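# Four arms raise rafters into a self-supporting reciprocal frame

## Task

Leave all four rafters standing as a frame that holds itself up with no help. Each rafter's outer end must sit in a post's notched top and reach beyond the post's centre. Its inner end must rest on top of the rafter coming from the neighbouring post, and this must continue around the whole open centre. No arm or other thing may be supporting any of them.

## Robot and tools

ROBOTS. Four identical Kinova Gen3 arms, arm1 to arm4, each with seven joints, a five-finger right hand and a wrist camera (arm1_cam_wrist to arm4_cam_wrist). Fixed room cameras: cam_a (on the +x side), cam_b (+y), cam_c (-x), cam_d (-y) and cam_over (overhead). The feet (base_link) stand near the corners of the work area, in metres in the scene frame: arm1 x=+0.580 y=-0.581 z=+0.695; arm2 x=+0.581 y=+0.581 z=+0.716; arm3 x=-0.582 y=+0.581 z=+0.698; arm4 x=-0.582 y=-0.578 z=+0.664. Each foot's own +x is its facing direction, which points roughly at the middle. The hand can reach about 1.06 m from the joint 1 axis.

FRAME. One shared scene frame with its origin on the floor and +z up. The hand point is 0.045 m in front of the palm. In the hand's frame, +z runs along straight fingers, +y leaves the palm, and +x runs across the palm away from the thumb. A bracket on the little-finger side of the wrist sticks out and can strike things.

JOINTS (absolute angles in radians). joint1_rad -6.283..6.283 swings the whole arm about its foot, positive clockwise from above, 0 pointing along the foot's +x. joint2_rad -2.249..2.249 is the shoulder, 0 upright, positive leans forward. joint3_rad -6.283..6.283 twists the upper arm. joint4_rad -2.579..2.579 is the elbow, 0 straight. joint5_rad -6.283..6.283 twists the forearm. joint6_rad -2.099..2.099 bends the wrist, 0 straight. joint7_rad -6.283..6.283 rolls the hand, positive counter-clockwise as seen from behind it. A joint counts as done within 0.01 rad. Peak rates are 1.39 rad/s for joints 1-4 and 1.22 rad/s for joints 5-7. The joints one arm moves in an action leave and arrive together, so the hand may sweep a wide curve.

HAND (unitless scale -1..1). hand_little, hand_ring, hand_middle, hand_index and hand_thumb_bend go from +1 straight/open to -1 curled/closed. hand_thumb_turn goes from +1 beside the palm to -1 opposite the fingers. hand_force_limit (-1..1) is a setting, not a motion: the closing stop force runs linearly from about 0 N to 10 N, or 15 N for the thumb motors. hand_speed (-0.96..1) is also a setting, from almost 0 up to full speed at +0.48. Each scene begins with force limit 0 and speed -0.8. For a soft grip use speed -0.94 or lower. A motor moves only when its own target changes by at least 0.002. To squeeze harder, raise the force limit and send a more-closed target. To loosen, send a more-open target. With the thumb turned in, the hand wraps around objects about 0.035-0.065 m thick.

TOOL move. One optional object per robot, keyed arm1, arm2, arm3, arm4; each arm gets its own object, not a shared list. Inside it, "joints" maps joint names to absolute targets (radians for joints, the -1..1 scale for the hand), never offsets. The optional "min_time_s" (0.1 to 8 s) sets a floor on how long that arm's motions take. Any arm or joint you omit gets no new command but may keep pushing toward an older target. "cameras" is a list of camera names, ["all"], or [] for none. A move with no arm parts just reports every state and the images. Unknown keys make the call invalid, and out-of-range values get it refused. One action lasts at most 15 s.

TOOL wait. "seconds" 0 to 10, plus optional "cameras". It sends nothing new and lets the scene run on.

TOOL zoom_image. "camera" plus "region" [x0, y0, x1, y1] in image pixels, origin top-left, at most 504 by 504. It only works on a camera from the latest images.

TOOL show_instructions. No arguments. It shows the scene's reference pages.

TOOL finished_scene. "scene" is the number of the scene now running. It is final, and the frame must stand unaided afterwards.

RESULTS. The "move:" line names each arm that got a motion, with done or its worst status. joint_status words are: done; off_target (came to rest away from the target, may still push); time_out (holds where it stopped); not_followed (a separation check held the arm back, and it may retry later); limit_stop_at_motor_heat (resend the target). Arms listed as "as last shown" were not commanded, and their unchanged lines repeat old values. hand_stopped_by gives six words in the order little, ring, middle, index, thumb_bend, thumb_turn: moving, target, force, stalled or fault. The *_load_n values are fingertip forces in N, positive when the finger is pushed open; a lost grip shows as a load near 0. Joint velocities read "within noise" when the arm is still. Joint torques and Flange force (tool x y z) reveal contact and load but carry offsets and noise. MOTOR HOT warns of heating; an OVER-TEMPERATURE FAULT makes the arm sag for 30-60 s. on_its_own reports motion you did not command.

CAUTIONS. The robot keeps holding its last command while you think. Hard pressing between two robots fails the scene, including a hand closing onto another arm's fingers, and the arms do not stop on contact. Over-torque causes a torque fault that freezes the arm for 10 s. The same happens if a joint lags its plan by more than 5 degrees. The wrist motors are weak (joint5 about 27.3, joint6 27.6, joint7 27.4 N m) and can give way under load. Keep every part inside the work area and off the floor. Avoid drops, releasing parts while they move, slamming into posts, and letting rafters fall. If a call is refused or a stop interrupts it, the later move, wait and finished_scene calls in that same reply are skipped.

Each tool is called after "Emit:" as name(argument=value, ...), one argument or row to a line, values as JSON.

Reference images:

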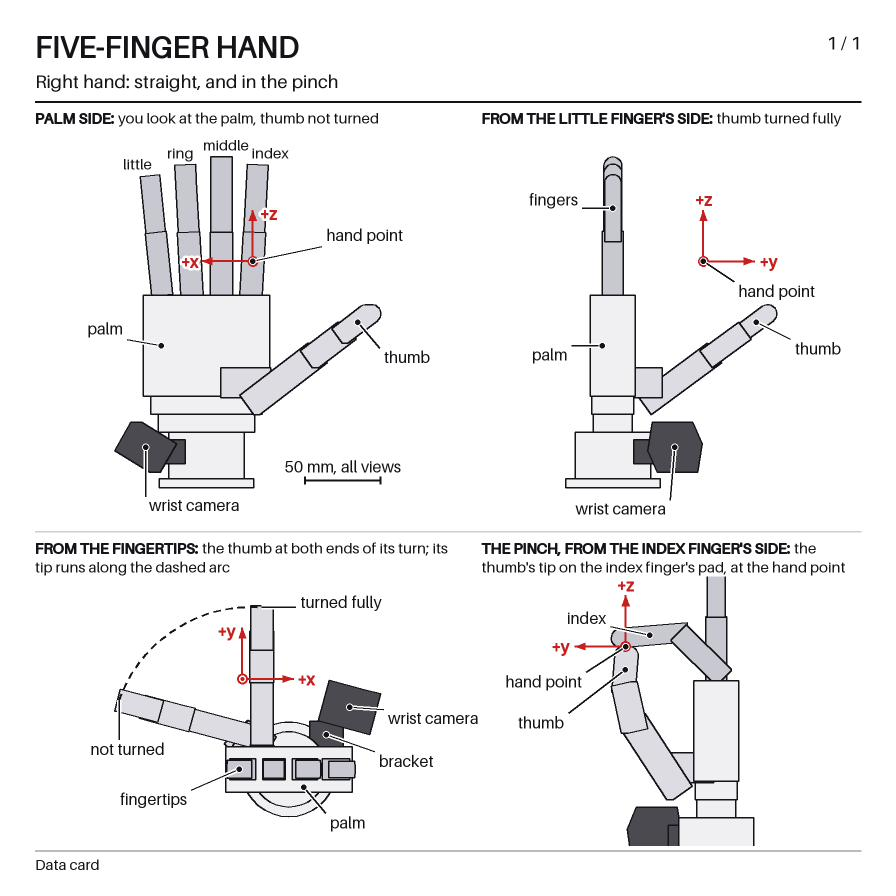

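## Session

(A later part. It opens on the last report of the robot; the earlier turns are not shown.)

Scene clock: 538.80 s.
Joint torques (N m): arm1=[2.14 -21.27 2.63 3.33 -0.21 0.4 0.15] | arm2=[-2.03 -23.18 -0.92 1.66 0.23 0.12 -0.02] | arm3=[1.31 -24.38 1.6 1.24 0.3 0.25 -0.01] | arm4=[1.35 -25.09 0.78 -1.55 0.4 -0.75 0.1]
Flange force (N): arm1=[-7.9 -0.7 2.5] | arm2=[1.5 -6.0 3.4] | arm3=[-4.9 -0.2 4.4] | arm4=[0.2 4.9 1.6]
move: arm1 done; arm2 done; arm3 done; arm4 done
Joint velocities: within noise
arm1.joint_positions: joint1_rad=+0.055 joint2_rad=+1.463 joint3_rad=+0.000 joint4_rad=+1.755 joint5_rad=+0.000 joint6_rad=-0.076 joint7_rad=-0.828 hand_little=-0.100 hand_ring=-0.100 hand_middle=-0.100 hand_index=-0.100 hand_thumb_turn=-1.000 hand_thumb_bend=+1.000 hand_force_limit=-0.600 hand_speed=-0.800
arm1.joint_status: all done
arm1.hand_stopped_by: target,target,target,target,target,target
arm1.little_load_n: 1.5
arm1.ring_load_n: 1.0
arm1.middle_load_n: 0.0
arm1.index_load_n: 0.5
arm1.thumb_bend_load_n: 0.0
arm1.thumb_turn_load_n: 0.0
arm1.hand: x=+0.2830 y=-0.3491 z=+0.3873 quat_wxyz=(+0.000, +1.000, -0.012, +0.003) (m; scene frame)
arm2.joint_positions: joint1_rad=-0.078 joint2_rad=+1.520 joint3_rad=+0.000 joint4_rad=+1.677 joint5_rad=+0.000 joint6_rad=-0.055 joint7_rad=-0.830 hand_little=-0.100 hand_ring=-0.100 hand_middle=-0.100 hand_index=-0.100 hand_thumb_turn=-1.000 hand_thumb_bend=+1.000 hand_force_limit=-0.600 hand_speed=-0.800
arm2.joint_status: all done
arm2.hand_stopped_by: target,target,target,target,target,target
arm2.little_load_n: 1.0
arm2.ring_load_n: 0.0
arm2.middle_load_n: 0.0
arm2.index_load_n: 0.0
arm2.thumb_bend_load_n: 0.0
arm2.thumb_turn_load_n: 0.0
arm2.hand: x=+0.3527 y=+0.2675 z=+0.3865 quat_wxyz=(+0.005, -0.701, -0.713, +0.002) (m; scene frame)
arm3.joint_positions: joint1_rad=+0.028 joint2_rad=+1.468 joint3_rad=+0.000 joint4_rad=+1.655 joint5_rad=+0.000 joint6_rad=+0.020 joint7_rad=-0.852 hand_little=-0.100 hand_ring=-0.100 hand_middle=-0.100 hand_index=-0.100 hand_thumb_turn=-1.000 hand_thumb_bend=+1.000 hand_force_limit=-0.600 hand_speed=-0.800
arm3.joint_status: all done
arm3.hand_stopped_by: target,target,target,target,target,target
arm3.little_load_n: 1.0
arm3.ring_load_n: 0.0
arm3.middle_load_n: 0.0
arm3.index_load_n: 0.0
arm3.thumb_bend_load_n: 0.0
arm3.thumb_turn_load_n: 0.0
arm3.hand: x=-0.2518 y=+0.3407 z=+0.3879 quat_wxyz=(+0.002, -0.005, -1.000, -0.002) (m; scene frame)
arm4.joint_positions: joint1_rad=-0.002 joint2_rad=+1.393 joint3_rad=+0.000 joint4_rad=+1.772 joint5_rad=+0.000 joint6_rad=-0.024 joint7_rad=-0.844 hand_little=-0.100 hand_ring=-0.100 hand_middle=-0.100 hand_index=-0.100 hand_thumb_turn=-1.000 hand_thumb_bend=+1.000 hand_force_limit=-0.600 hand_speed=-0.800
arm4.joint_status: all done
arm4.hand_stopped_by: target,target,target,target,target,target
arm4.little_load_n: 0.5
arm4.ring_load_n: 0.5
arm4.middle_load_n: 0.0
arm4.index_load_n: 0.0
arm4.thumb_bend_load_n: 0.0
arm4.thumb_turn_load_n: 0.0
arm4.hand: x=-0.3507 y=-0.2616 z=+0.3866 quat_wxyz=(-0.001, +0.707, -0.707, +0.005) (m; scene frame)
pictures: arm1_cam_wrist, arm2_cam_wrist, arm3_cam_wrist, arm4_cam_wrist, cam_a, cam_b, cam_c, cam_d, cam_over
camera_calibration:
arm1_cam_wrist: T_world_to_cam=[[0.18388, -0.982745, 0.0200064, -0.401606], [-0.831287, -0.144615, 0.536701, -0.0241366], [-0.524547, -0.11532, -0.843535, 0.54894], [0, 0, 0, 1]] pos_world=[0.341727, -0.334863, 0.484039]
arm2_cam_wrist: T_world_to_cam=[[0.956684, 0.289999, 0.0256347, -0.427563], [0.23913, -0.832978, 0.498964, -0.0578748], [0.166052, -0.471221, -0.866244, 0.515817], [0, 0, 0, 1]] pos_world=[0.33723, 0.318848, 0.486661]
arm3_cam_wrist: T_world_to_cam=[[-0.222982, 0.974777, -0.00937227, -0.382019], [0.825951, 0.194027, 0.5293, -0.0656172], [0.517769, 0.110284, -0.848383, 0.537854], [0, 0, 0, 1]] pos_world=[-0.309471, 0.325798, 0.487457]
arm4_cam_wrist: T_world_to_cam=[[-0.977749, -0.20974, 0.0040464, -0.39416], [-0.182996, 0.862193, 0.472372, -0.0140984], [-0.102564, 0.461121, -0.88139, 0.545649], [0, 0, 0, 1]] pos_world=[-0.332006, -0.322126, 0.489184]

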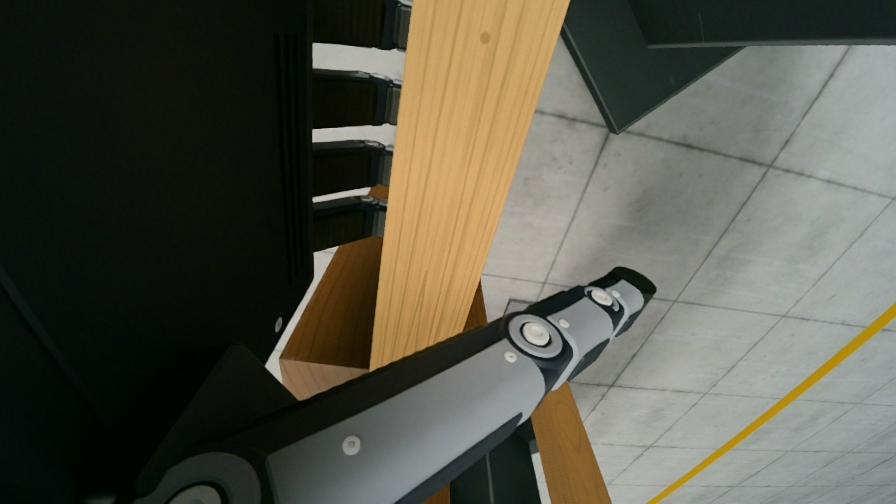

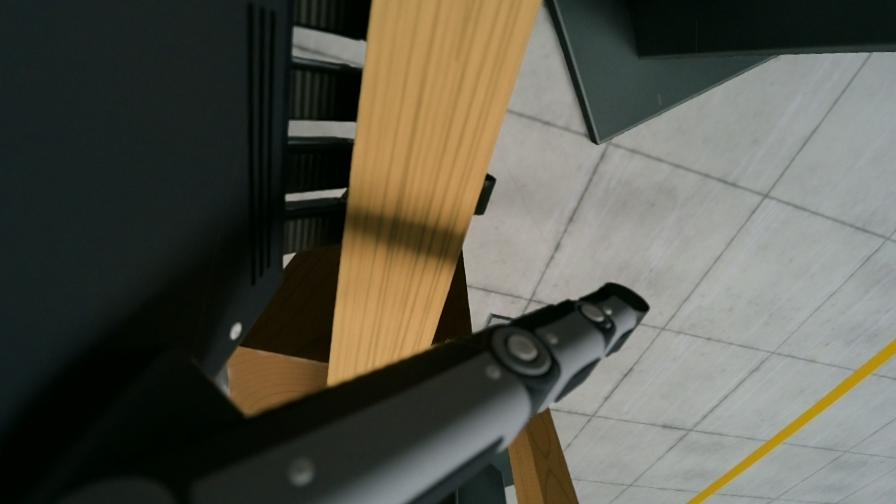

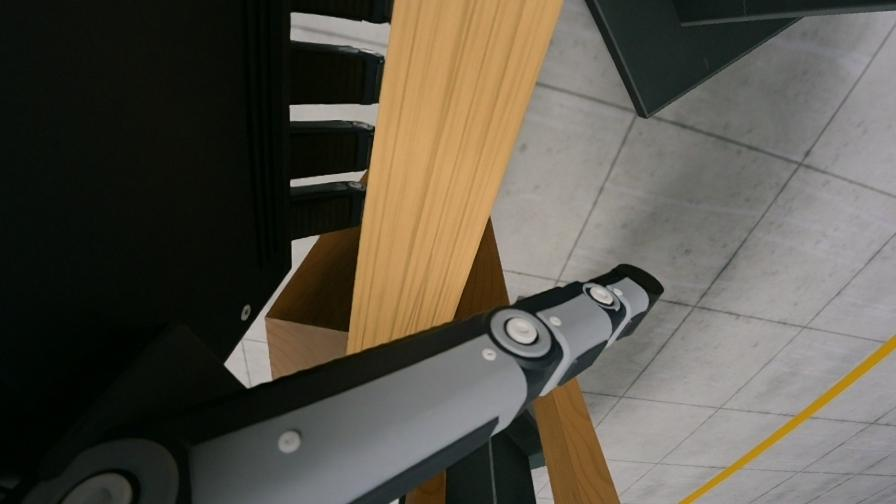

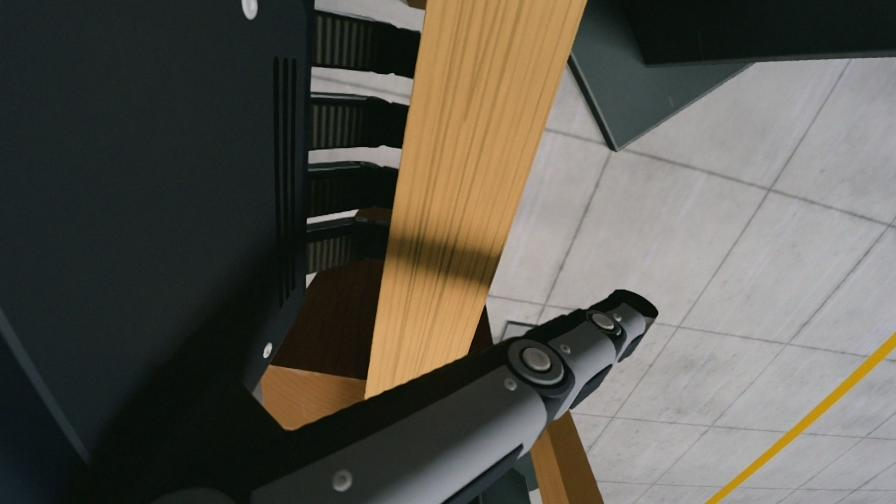

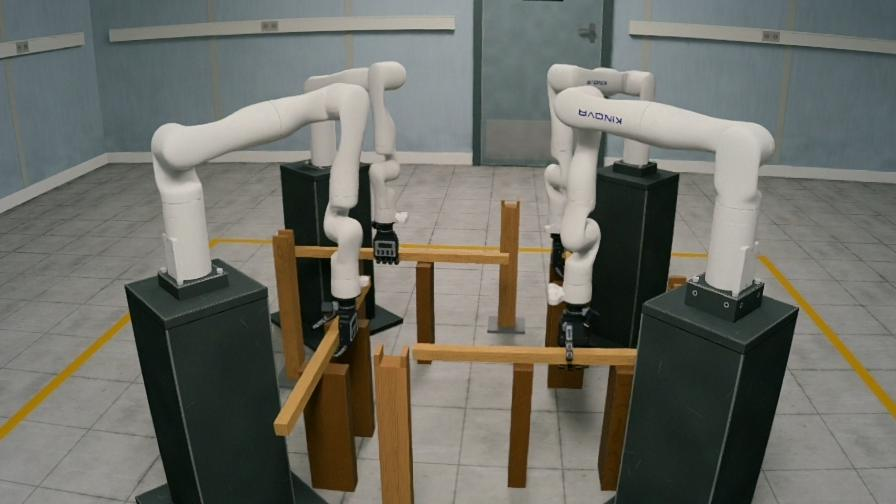

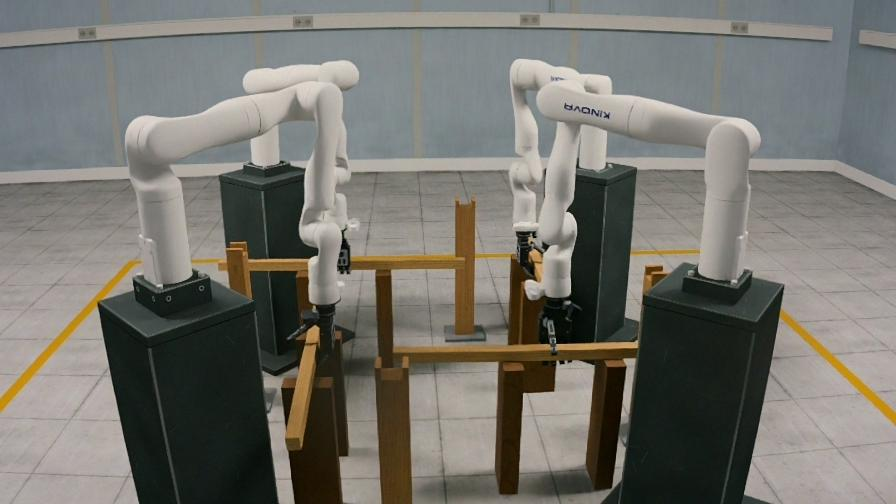

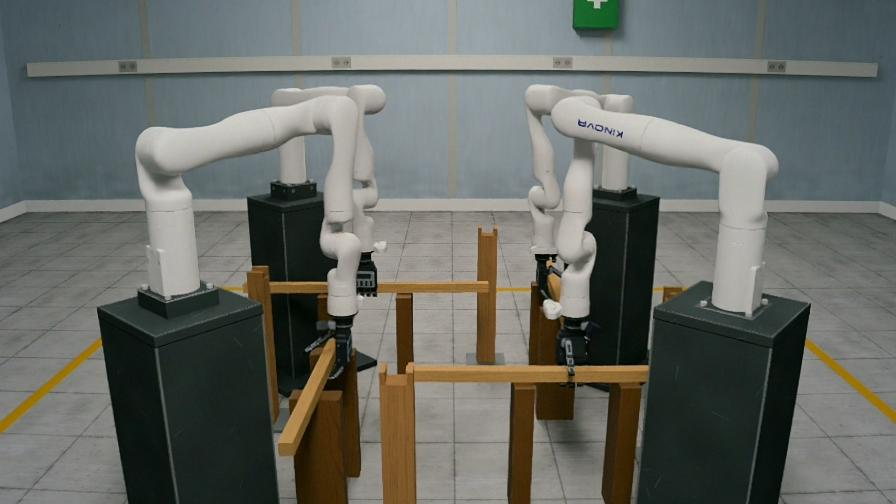

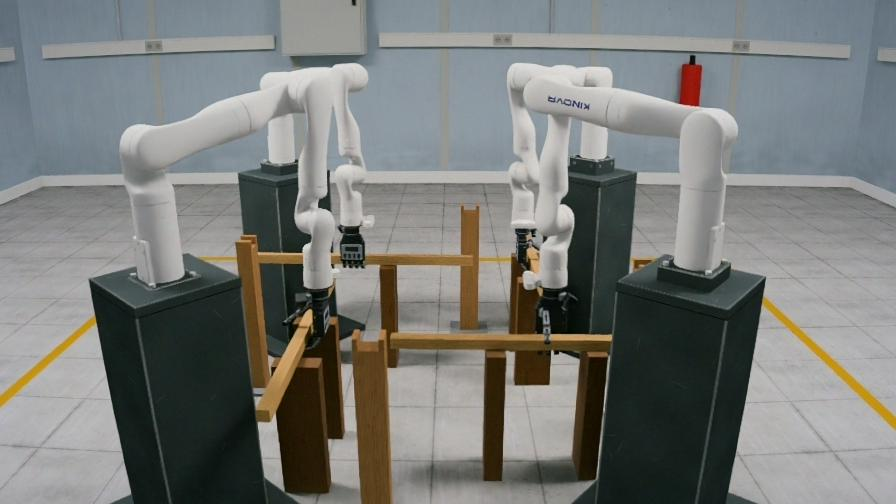

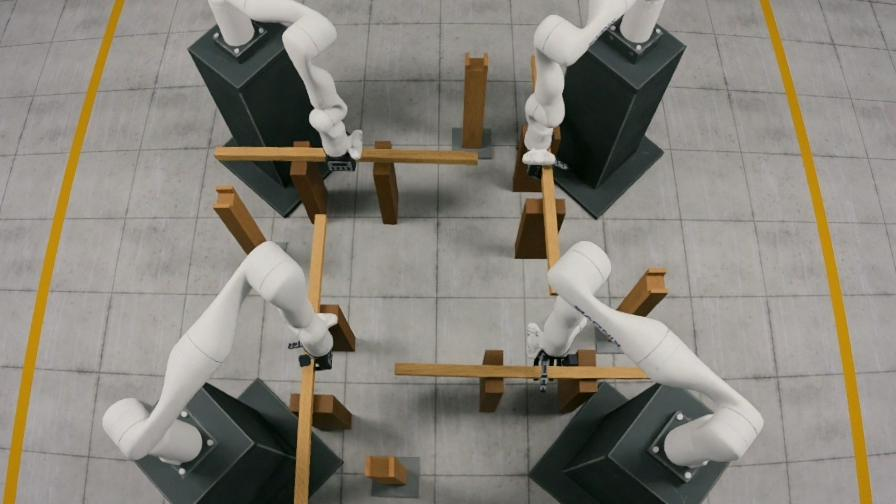

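Emit:
zoom_image(
  camera="arm1_cam_wrist",
  region=[280, 0, 600, 380],
)

Emit:
zoom_image(
  camera="cam_c",
  region=[530, 250, 610, 330],
)

Emit:
zoom_image(
  camera="cam_d",
  region=[510, 300, 600, 380],
)

Scaled by 1.326 from the camera's 896x504 image, which has a finer 1280x720 frame.

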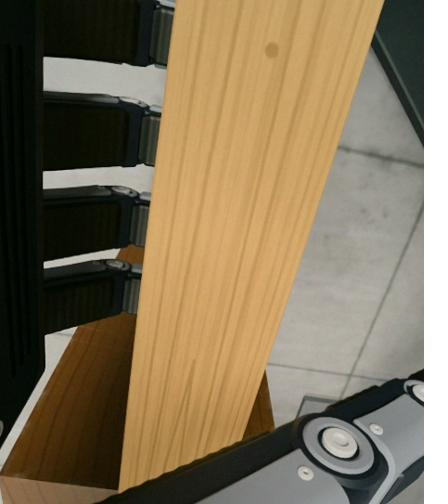

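Scaled by 6.300 from the camera's 896x504 image, which has a finer 1280x720 frame.

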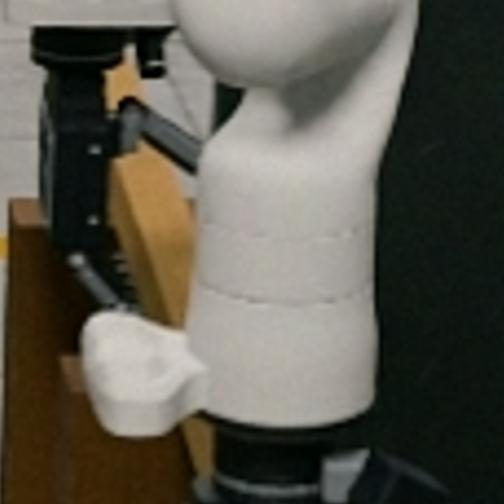

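Scaled by 5.600 from the camera's 896x504 image, which has a finer 1280x720 frame.

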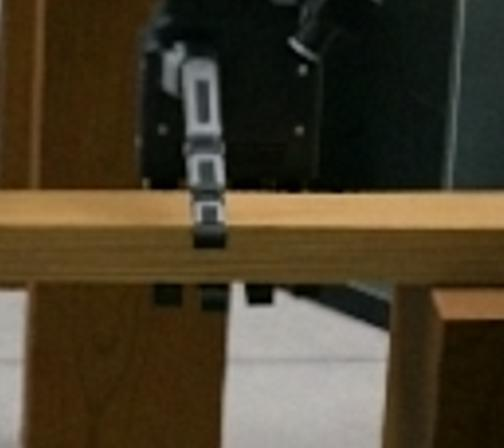

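Emit:
move(
  arm1={"joints":{"hand_thumb_bend":-0.6,"hand_speed":-0.82,"hand_force_limit":-0.6}},
  arm2={"joints":{"hand_thumb_bend":-0.6,"hand_speed":-0.82,"hand_force_limit":-0.6}},
  arm3={"joints":{"hand_thumb_bend":-0.6,"hand_speed":-0.82,"hand_force_limit":-0.6}},
  arm4={"joints":{"hand_thumb_bend":-0.6,"hand_speed":-0.82,"hand_force_limit":-0.6}},
  cameras=["arm1_cam_wrist","arm2_cam_wrist","arm3_cam_wrist","arm4_cam_wrist","cam_over"],
)

Scene clock: 555.77 s.
Joint torques (N m): arm1=[2.09 -21.25 2.62 3.2 -0.22 0.38 0.22] | arm2=[-1.95 -23.27 -0.84 1.57 0.16 0.09 -0.02] | arm3=[1.32 -24.45 1.67 1.28 0.31 0.24 -0.03] | arm4=[1.38 -25.24 0.8 -1.51 0.38 -0.76 0.11]
Flange force (N): arm1=[-7.6 -0.5 2.2] | arm2=[1.5 -5.8 3.4] | arm3=[-5.0 -0.3 4.6] | arm4=[0.1 4.8 2.0]
move: arm1 off_target; arm2 off_target; arm3 off_target; arm4 off_target
Joint velocities: within noise
arm1.joint_positions: joint1_rad=+0.055 joint2_rad=+1.463 joint3_rad=+0.000 joint4_rad=+1.755 joint5_rad=+0.000 joint6_rad=-0.076 joint7_rad=-0.828 hand_little=-0.100 hand_ring=-0.100 hand_middle=-0.100 hand_index=-0.100 hand_thumb_turn=-1.000 hand_thumb_bend=+0.289 hand_force_limit=-0.600 hand_speed=-0.820
arm1.joint_status: hand_thumb_bend off_target (ended at +0.289, target -0.600); the others done
arm1.hand_stopped_by: target,target,target,target,force,target
arm1.little_load_n: 1.5
arm1.ring_load_n: 1.0
arm1.middle_load_n: 0.0
arm1.index_load_n: 0.0
arm1.thumb_bend_load_n: 0.5
arm1.thumb_turn_load_n: 0.0
arm1.hand: x=+0.2830 y=-0.3491 z=+0.3873 quat_wxyz=(+0.000, +1.000, -0.012, +0.003) (m; scene frame)
arm2.joint_positions: joint1_rad=-0.078 joint2_rad=+1.520 joint3_rad=+0.000 joint4_rad=+1.677 joint5_rad=+0.000 joint6_rad=-0.055 joint7_rad=-0.830 hand_little=-0.100 hand_ring=-0.100 hand_middle=-0.100 hand_index=-0.100 hand_thumb_turn=-1.000 hand_thumb_bend=+0.168 hand_force_limit=-0.600 hand_speed=-0.820
arm2.joint_status: hand_thumb_bend off_target (ended at +0.168, target -0.600); the others done
arm2.hand_stopped_by: target,target,target,target,force,target
arm2.little_load_n: 1.0
arm2.ring_load_n: 0.5
arm2.middle_load_n: 0.0
arm2.index_load_n: 0.0
arm2.thumb_bend_load_n: 0.0
arm2.thumb_turn_load_n: 0.0
arm2.hand: x=+0.3527 y=+0.2675 z=+0.3865 quat_wxyz=(+0.005, -0.701, -0.713, +0.002) (m; scene frame)
arm3.joint_positions: joint1_rad=+0.028 joint2_rad=+1.468 joint3_rad=+0.000 joint4_rad=+1.655 joint5_rad=+0.000 joint6_rad=+0.020 joint7_rad=-0.852 hand_little=-0.100 hand_ring=-0.100 hand_middle=-0.100 hand_index=-0.100 hand_thumb_turn=-1.000 hand_thumb_bend=+0.272 hand_force_limit=-0.600 hand_speed=-0.820
arm3.joint_status: hand_thumb_bend off_target (ended at +0.272, target -0.600); the others done
arm3.hand_stopped_by: target,target,target,target,force,target
arm3.little_load_n: 1.0
arm3.ring_load_n: 0.5
arm3.middle_load_n: 0.0
arm3.index_load_n: 0.0
arm3.thumb_bend_load_n: 0.0
arm3.thumb_turn_load_n: 0.0
arm3.hand: x=-0.2518 y=+0.3407 z=+0.3879 quat_wxyz=(+0.002, -0.005, -1.000, -0.002) (m; scene frame)
arm4.joint_positions: joint1_rad=-0.002 joint2_rad=+1.393 joint3_rad=+0.000 joint4_rad=+1.772 joint5_rad=+0.000 joint6_rad=-0.024 joint7_rad=-0.844 hand_little=-0.100 hand_ring=-0.100 hand_middle=-0.100 hand_index=-0.100 hand_thumb_turn=-1.000 hand_thumb_bend=+0.341 hand_force_limit=-0.600 hand_speed=-0.820
arm4.joint_status: hand_thumb_bend off_target (ended at +0.341, target -0.600); the others done
arm4.hand_stopped_by: target,target,target,target,force,target
arm4.little_load_n: 1.5
arm4.ring_load_n: 1.0
arm4.middle_load_n: 0.0
arm4.index_load_n: 0.0
arm4.thumb_bend_load_n: 1.0
arm4.thumb_turn_load_n: 1.5
arm4.hand: x=-0.3507 y=-0.2617 z=+0.3866 quat_wxyz=(-0.001, +0.707, -0.707, +0.005) (m; scene frame)
pictures: arm1_cam_wrist, arm2_cam_wrist, arm3_cam_wrist, arm4_cam_wrist, cam_over
camera_calibration:
arm1_cam_wrist: T_world_to_cam=[[0.183895, -0.982742, 0.0199963, -0.401605], [-0.831284, -0.144633, 0.536701, -0.024144], [-0.524547, -0.11532, -0.843536, 0.54894], [0, 0, 0, 1]] pos_world=[0.341727, -0.334863, 0.484039]
arm2_cam_wrist: T_world_to_cam=[[0.956684, 0.289999, 0.0256347, -0.427563], [0.23913, -0.832978, 0.498964, -0.0578748], [0.166052, -0.471221, -0.866244, 0.515817], [0, 0, 0, 1]] pos_world=[0.33723, 0.318848, 0.486661]
arm3_cam_wrist: T_world_to_cam=[[-0.222982, 0.974777, -0.00937227, -0.382019], [0.825951, 0.194027, 0.5293, -0.0656172], [0.517769, 0.110284, -0.848383, 0.537854], [0, 0, 0, 1]] pos_world=[-0.309471, 0.325798, 0.487457]
arm4_cam_wrist: T_world_to_cam=[[-0.977759, -0.209692, 0.00420785, -0.394227], [-0.182887, 0.86225, 0.472311, -0.0140139], [-0.102668, 0.461037, -0.881422, 0.545603], [0, 0, 0, 1]] pos_world=[-0.332006, -0.322126, 0.489184]

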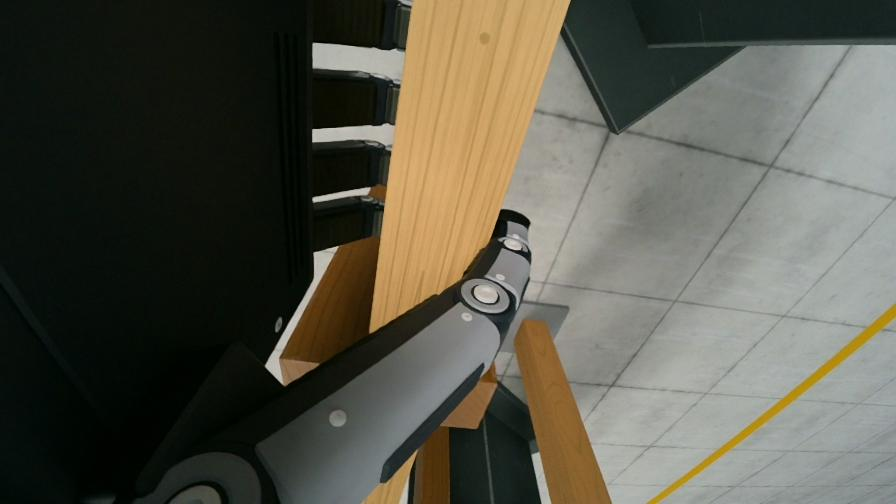

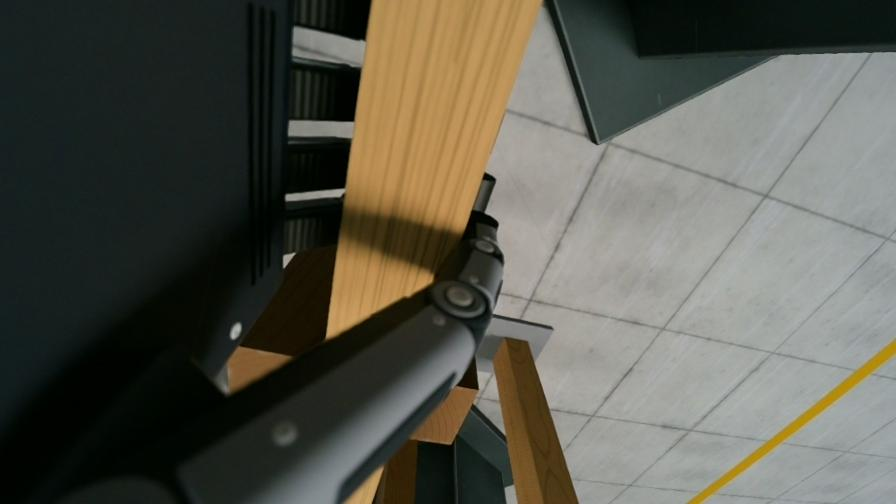

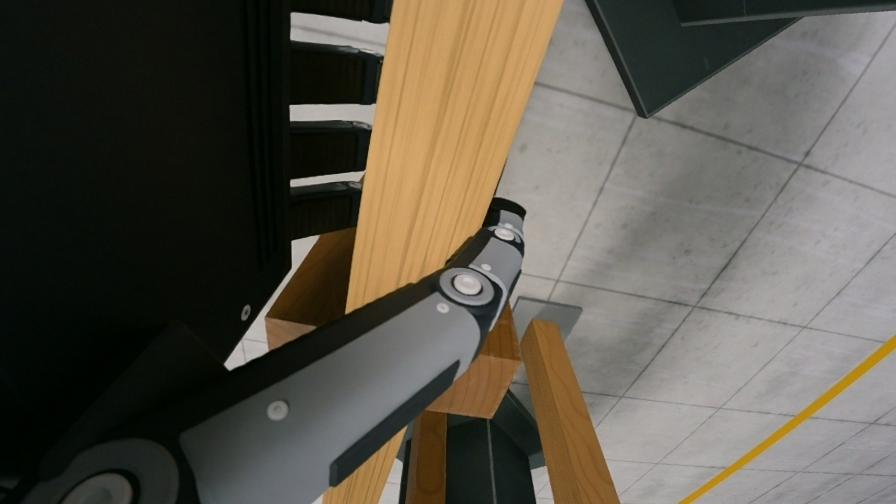

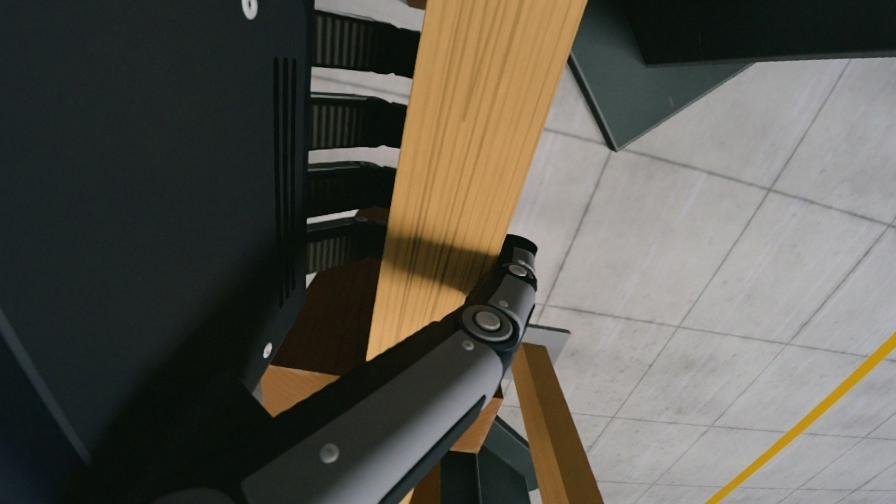

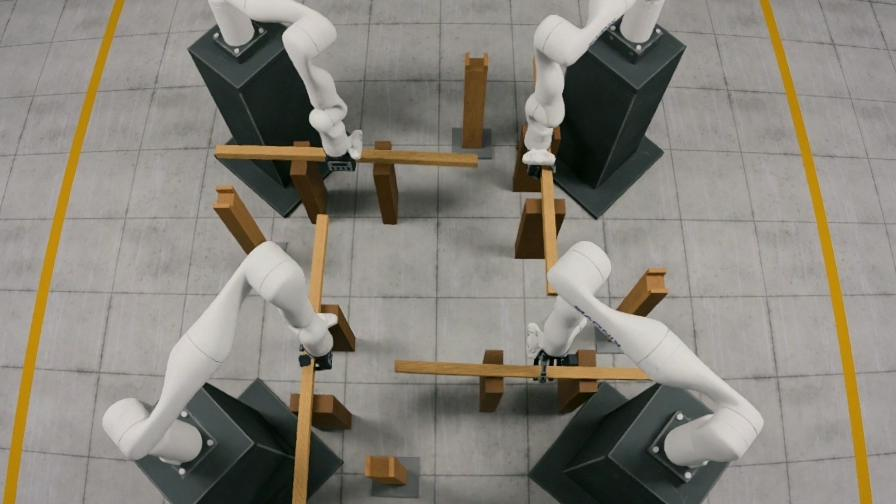

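Emit:
move(
  arm1={"joints":{"hand_little":-0.5,"hand_ring":-0.5,"hand_middle":-0.5,"hand_index":-0.5,"hand_speed":-0.88,"hand_force_limit":0.2}},
  arm2={"joints":{"hand_little":-0.5,"hand_ring":-0.5,"hand_middle":-0.5,"hand_index":-0.5,"hand_speed":-0.88,"hand_force_limit":0.2}},
  arm3={"joints":{"hand_little":-0.5,"hand_ring":-0.5,"hand_middle":-0.5,"hand_index":-0.5,"hand_speed":-0.88,"hand_force_limit":0.2}},
  arm4={"joints":{"hand_little":-0.5,"hand_ring":-0.5,"hand_middle":-0.5,"hand_index":-0.5,"hand_speed":-0.88,"hand_force_limit":0.2}},
  cameras=["arm1_cam_wrist","arm2_cam_wrist","arm3_cam_wrist","arm4_cam_wrist","cam_a","cam_b","cam_c","cam_d"],
)

Scene clock: 564.33 s.
Joint torques (N m): arm1=[2.08 -21.44 2.61 3.28 -0.21 0.4 0.23] | arm2=[-2.01 -23.6 -0.8 1.65 0.22 0.2 -0.03] | arm3=[1.32 -24.67 1.59 1.46 0.31 0.34 -0.02] | arm4=[1.44 -24.72 1.09 -1.62 0.28 -0.68 0]
Flange force (N): arm1=[-7.7 -0.6 2.8] | arm2=[1.7 -5.7 4.4] | arm3=[-5.2 -0.5 5.5] | arm4=[0.6 5.2 0.6]
move: arm1 off_target; arm2 off_target; arm3 off_target; arm4 off_target
Joint velocities: within noise
arm1.joint_positions: joint1_rad=+0.055 joint2_rad=+1.463 joint3_rad=+0.000 joint4_rad=+1.755 joint5_rad=+0.000 joint6_rad=-0.076 joint7_rad=-0.828 hand_little=-0.500 hand_ring=-0.500 hand_middle=-0.296 hand_index=-0.365 hand_thumb_turn=-1.000 hand_thumb_bend=+0.289 hand_force_limit=+0.200 hand_speed=-0.880
arm1.joint_status: hand_middle off_target (ended at -0.296, target -0.500); hand_index off_target (ended at -0.365, target -0.500); the others done
arm1.hand_stopped_by: target,target,force,force,force,target
arm1.little_load_n: 0.0
arm1.ring_load_n: 2.0
arm1.middle_load_n: 9.0
arm1.index_load_n: 8.5
arm1.thumb_bend_load_n: 3.0
arm1.thumb_turn_load_n: -0.5
arm1.hand: x=+0.2830 y=-0.3491 z=+0.3873 quat_wxyz=(+0.000, +1.000, -0.012, +0.003) (m; scene frame)
arm2.joint_positions: joint1_rad=-0.078 joint2_rad=+1.520 joint3_rad=+0.000 joint4_rad=+1.677 joint5_rad=+0.000 joint6_rad=-0.055 joint7_rad=-0.830 hand_little=-0.500 hand_ring=-0.500 hand_middle=-0.252 hand_index=-0.153 hand_thumb_turn=-1.000 hand_thumb_bend=+0.169 hand_force_limit=+0.200 hand_speed=-0.880
arm2.joint_status: hand_middle off_target (ended at -0.252, target -0.500); hand_index off_target (ended at -0.153, target -0.500); the others done
arm2.hand_stopped_by: target,target,force,force,force,target
arm2.little_load_n: 0.0
arm2.ring_load_n: 2.5
arm2.middle_load_n: 9.0
arm2.index_load_n: 0.0
arm2.thumb_bend_load_n: 1.0
arm2.thumb_turn_load_n: 0.0
arm2.hand: x=+0.3527 y=+0.2675 z=+0.3865 quat_wxyz=(+0.005, -0.701, -0.713, +0.002) (m; scene frame)
arm3.joint_positions: joint1_rad=+0.028 joint2_rad=+1.468 joint3_rad=+0.000 joint4_rad=+1.655 joint5_rad=+0.000 joint6_rad=+0.020 joint7_rad=-0.852 hand_little=-0.500 hand_ring=-0.187 hand_middle=-0.187 hand_index=-0.186 hand_thumb_turn=-1.000 hand_thumb_bend=+0.272 hand_force_limit=+0.200 hand_speed=-0.880
arm3.joint_status: hand_ring off_target (ended at -0.187, target -0.500); hand_middle off_target (ended at -0.187, target -0.500); hand_index off_target (ended at -0.186, target -0.500); the others done
arm3.hand_stopped_by: target,force,force,force,force,target
arm3.little_load_n: 2.0
arm3.ring_load_n: 0.0
arm3.middle_load_n: 0.0
arm3.index_load_n: 0.0
arm3.thumb_bend_load_n: 0.0
arm3.thumb_turn_load_n: 0.0
arm3.hand: x=-0.2518 y=+0.3407 z=+0.3879 quat_wxyz=(+0.002, -0.005, -1.000, -0.002) (m; scene frame)
arm4.joint_positions: joint1_rad=-0.002 joint2_rad=+1.393 joint3_rad=+0.000 joint4_rad=+1.772 joint5_rad=+0.000 joint6_rad=-0.024 joint7_rad=-0.844 hand_little=-0.219 hand_ring=-0.197 hand_middle=-0.197 hand_index=-0.186 hand_thumb_turn=-1.000 hand_thumb_bend=+0.343 hand_force_limit=+0.200 hand_speed=-0.880
arm4.joint_status: hand_little off_target (ended at -0.219, target -0.500); hand_ring off_target (ended at -0.197, target -0.500); hand_middle off_target (ended at -0.197, target -0.500); hand_index off_target (ended at -0.186, target -0.500); the others done
arm4.hand_stopped_by: force,force,force,force,force,target
arm4.little_load_n: 8.5
arm4.ring_load_n: 4.5
arm4.middle_load_n: 8.5
arm4.index_load_n: 4.5
arm4.thumb_bend_load_n: 8.5
arm4.thumb_turn_load_n: 4.0
arm4.hand: x=-0.3507 y=-0.2617 z=+0.3866 quat_wxyz=(-0.001, +0.707, -0.707, +0.005) (m; scene frame)
pictures: arm1_cam_wrist, arm2_cam_wrist, arm3_cam_wrist, arm4_cam_wrist, cam_a, cam_b, cam_c, cam_d
camera_calibration:
arm1_cam_wrist: T_world_to_cam=[[0.183895, -0.982742, 0.0199963, -0.401605], [-0.831284, -0.144633, 0.536701, -0.024144], [-0.524547, -0.11532, -0.843536, 0.54894], [0, 0, 0, 1]] pos_world=[0.341727, -0.334863, 0.484039]
arm2_cam_wrist: T_world_to_cam=[[0.956684, 0.289999, 0.0256347, -0.427563], [0.23913, -0.832978, 0.498964, -0.0578748], [0.166052, -0.471221, -0.866244, 0.515817], [0, 0, 0, 1]] pos_world=[0.33723, 0.318848, 0.486661]
arm3_cam_wrist: T_world_to_cam=[[-0.222982, 0.974777, -0.00937227, -0.382019], [0.825951, 0.194027, 0.5293, -0.0656172], [0.517769, 0.110284, -0.848383, 0.537854], [0, 0, 0, 1]] pos_world=[-0.309471, 0.325798, 0.487457]
arm4_cam_wrist: T_world_to_cam=[[-0.977759, -0.209692, 0.00420785, -0.394227], [-0.182887, 0.86225, 0.472311, -0.0140139], [-0.102668, 0.461037, -0.881422, 0.545603], [0, 0, 0, 1]] pos_world=[-0.332006, -0.322126, 0.489184]

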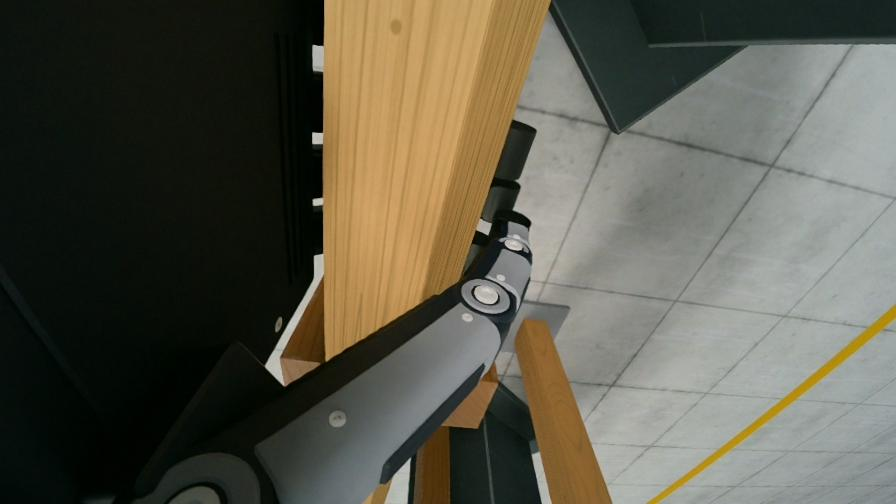

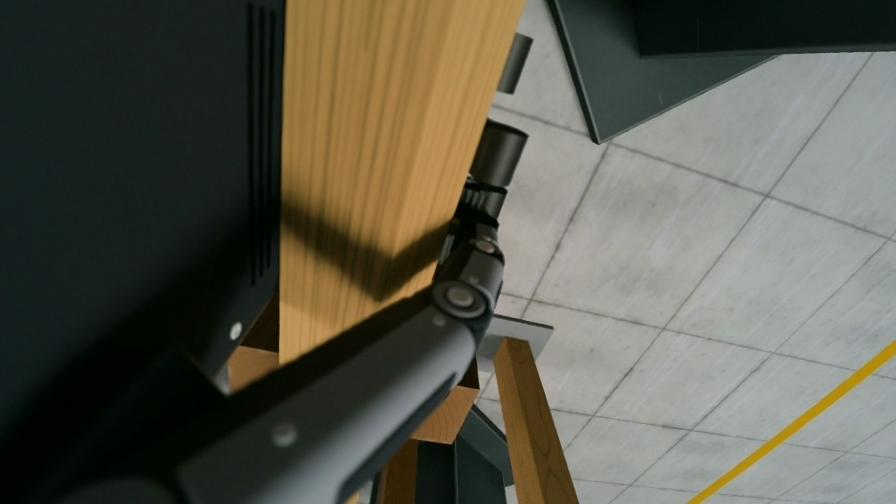

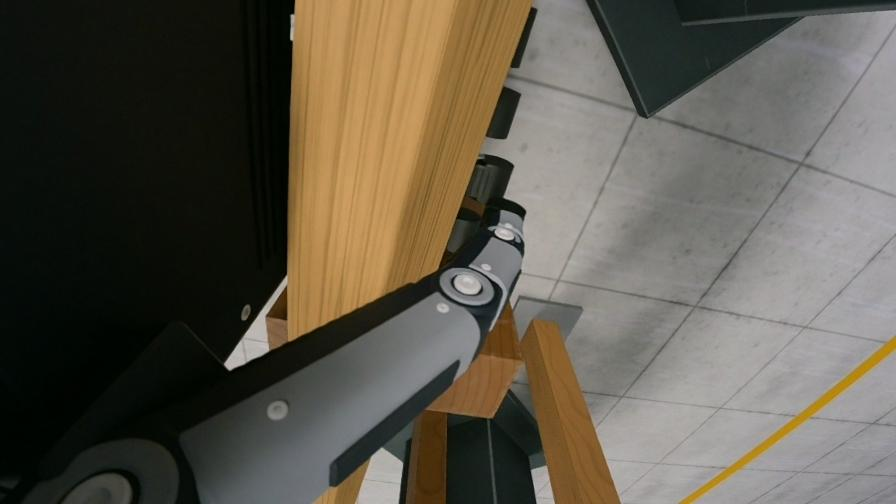

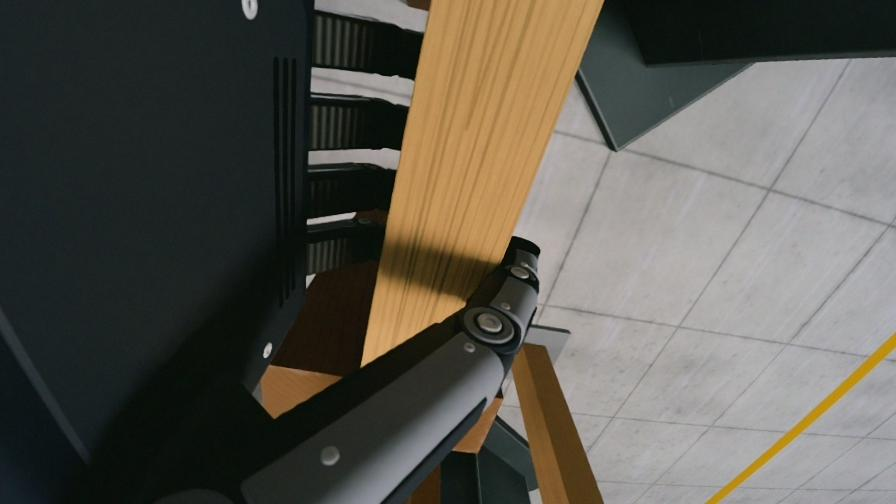

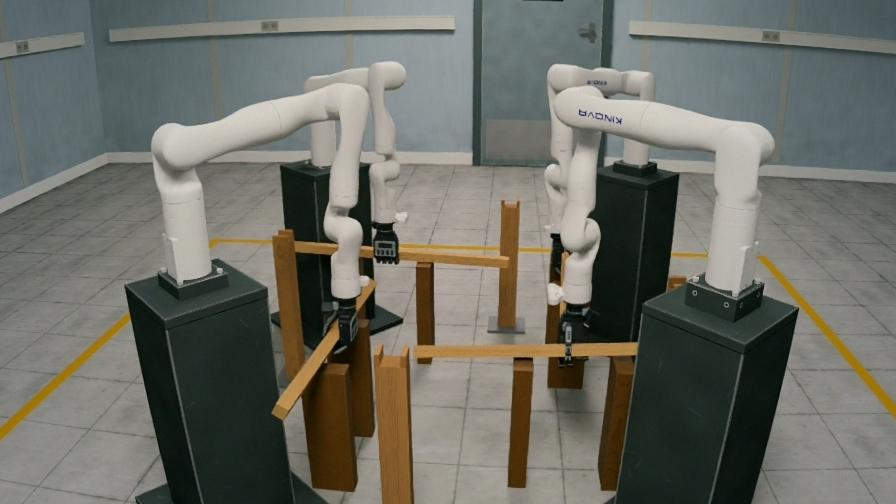

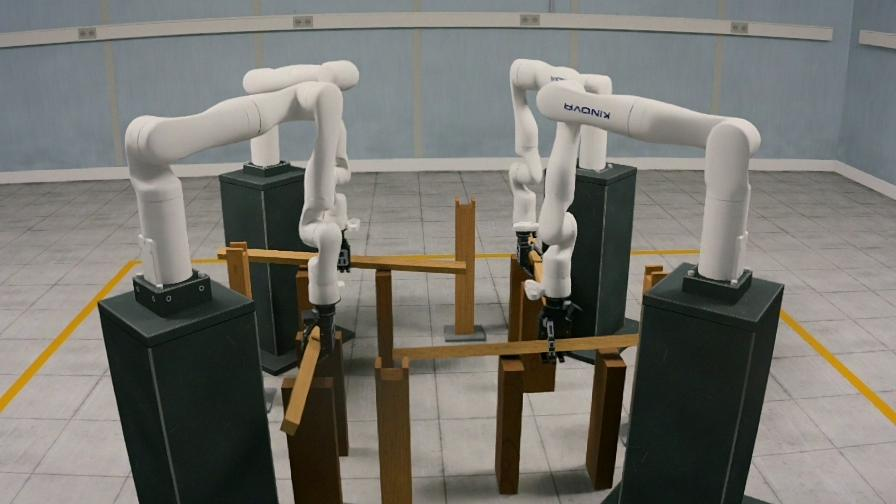

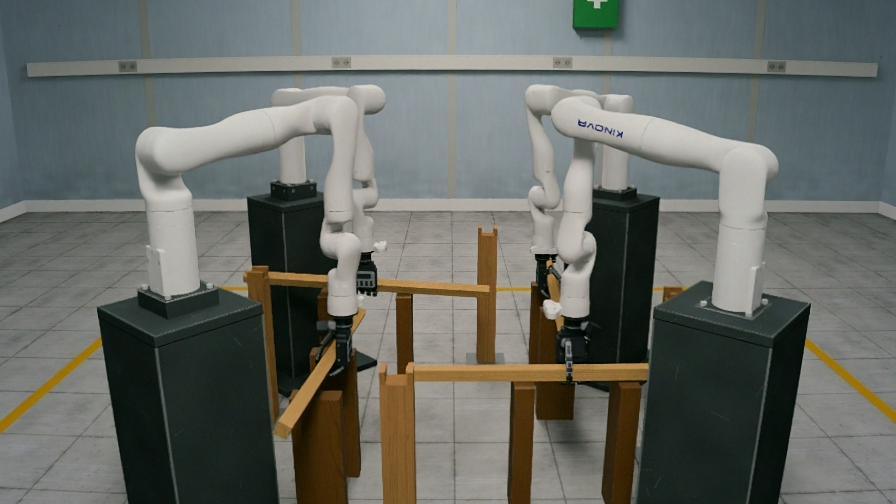

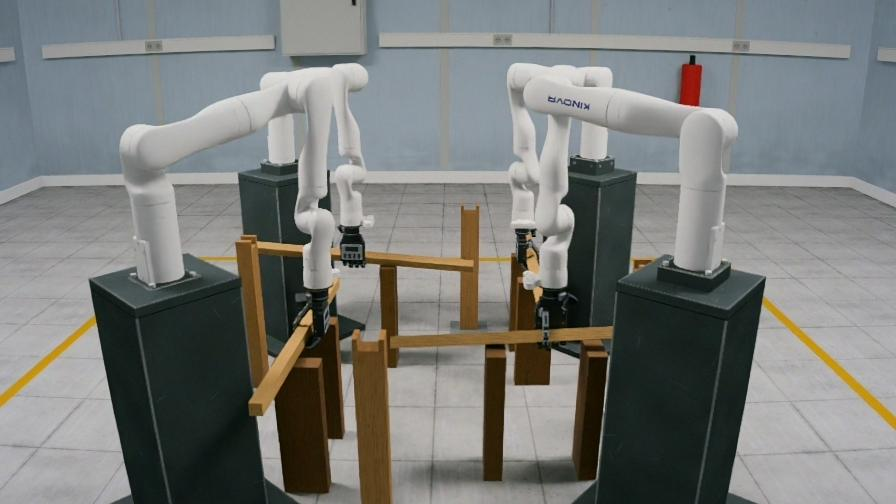

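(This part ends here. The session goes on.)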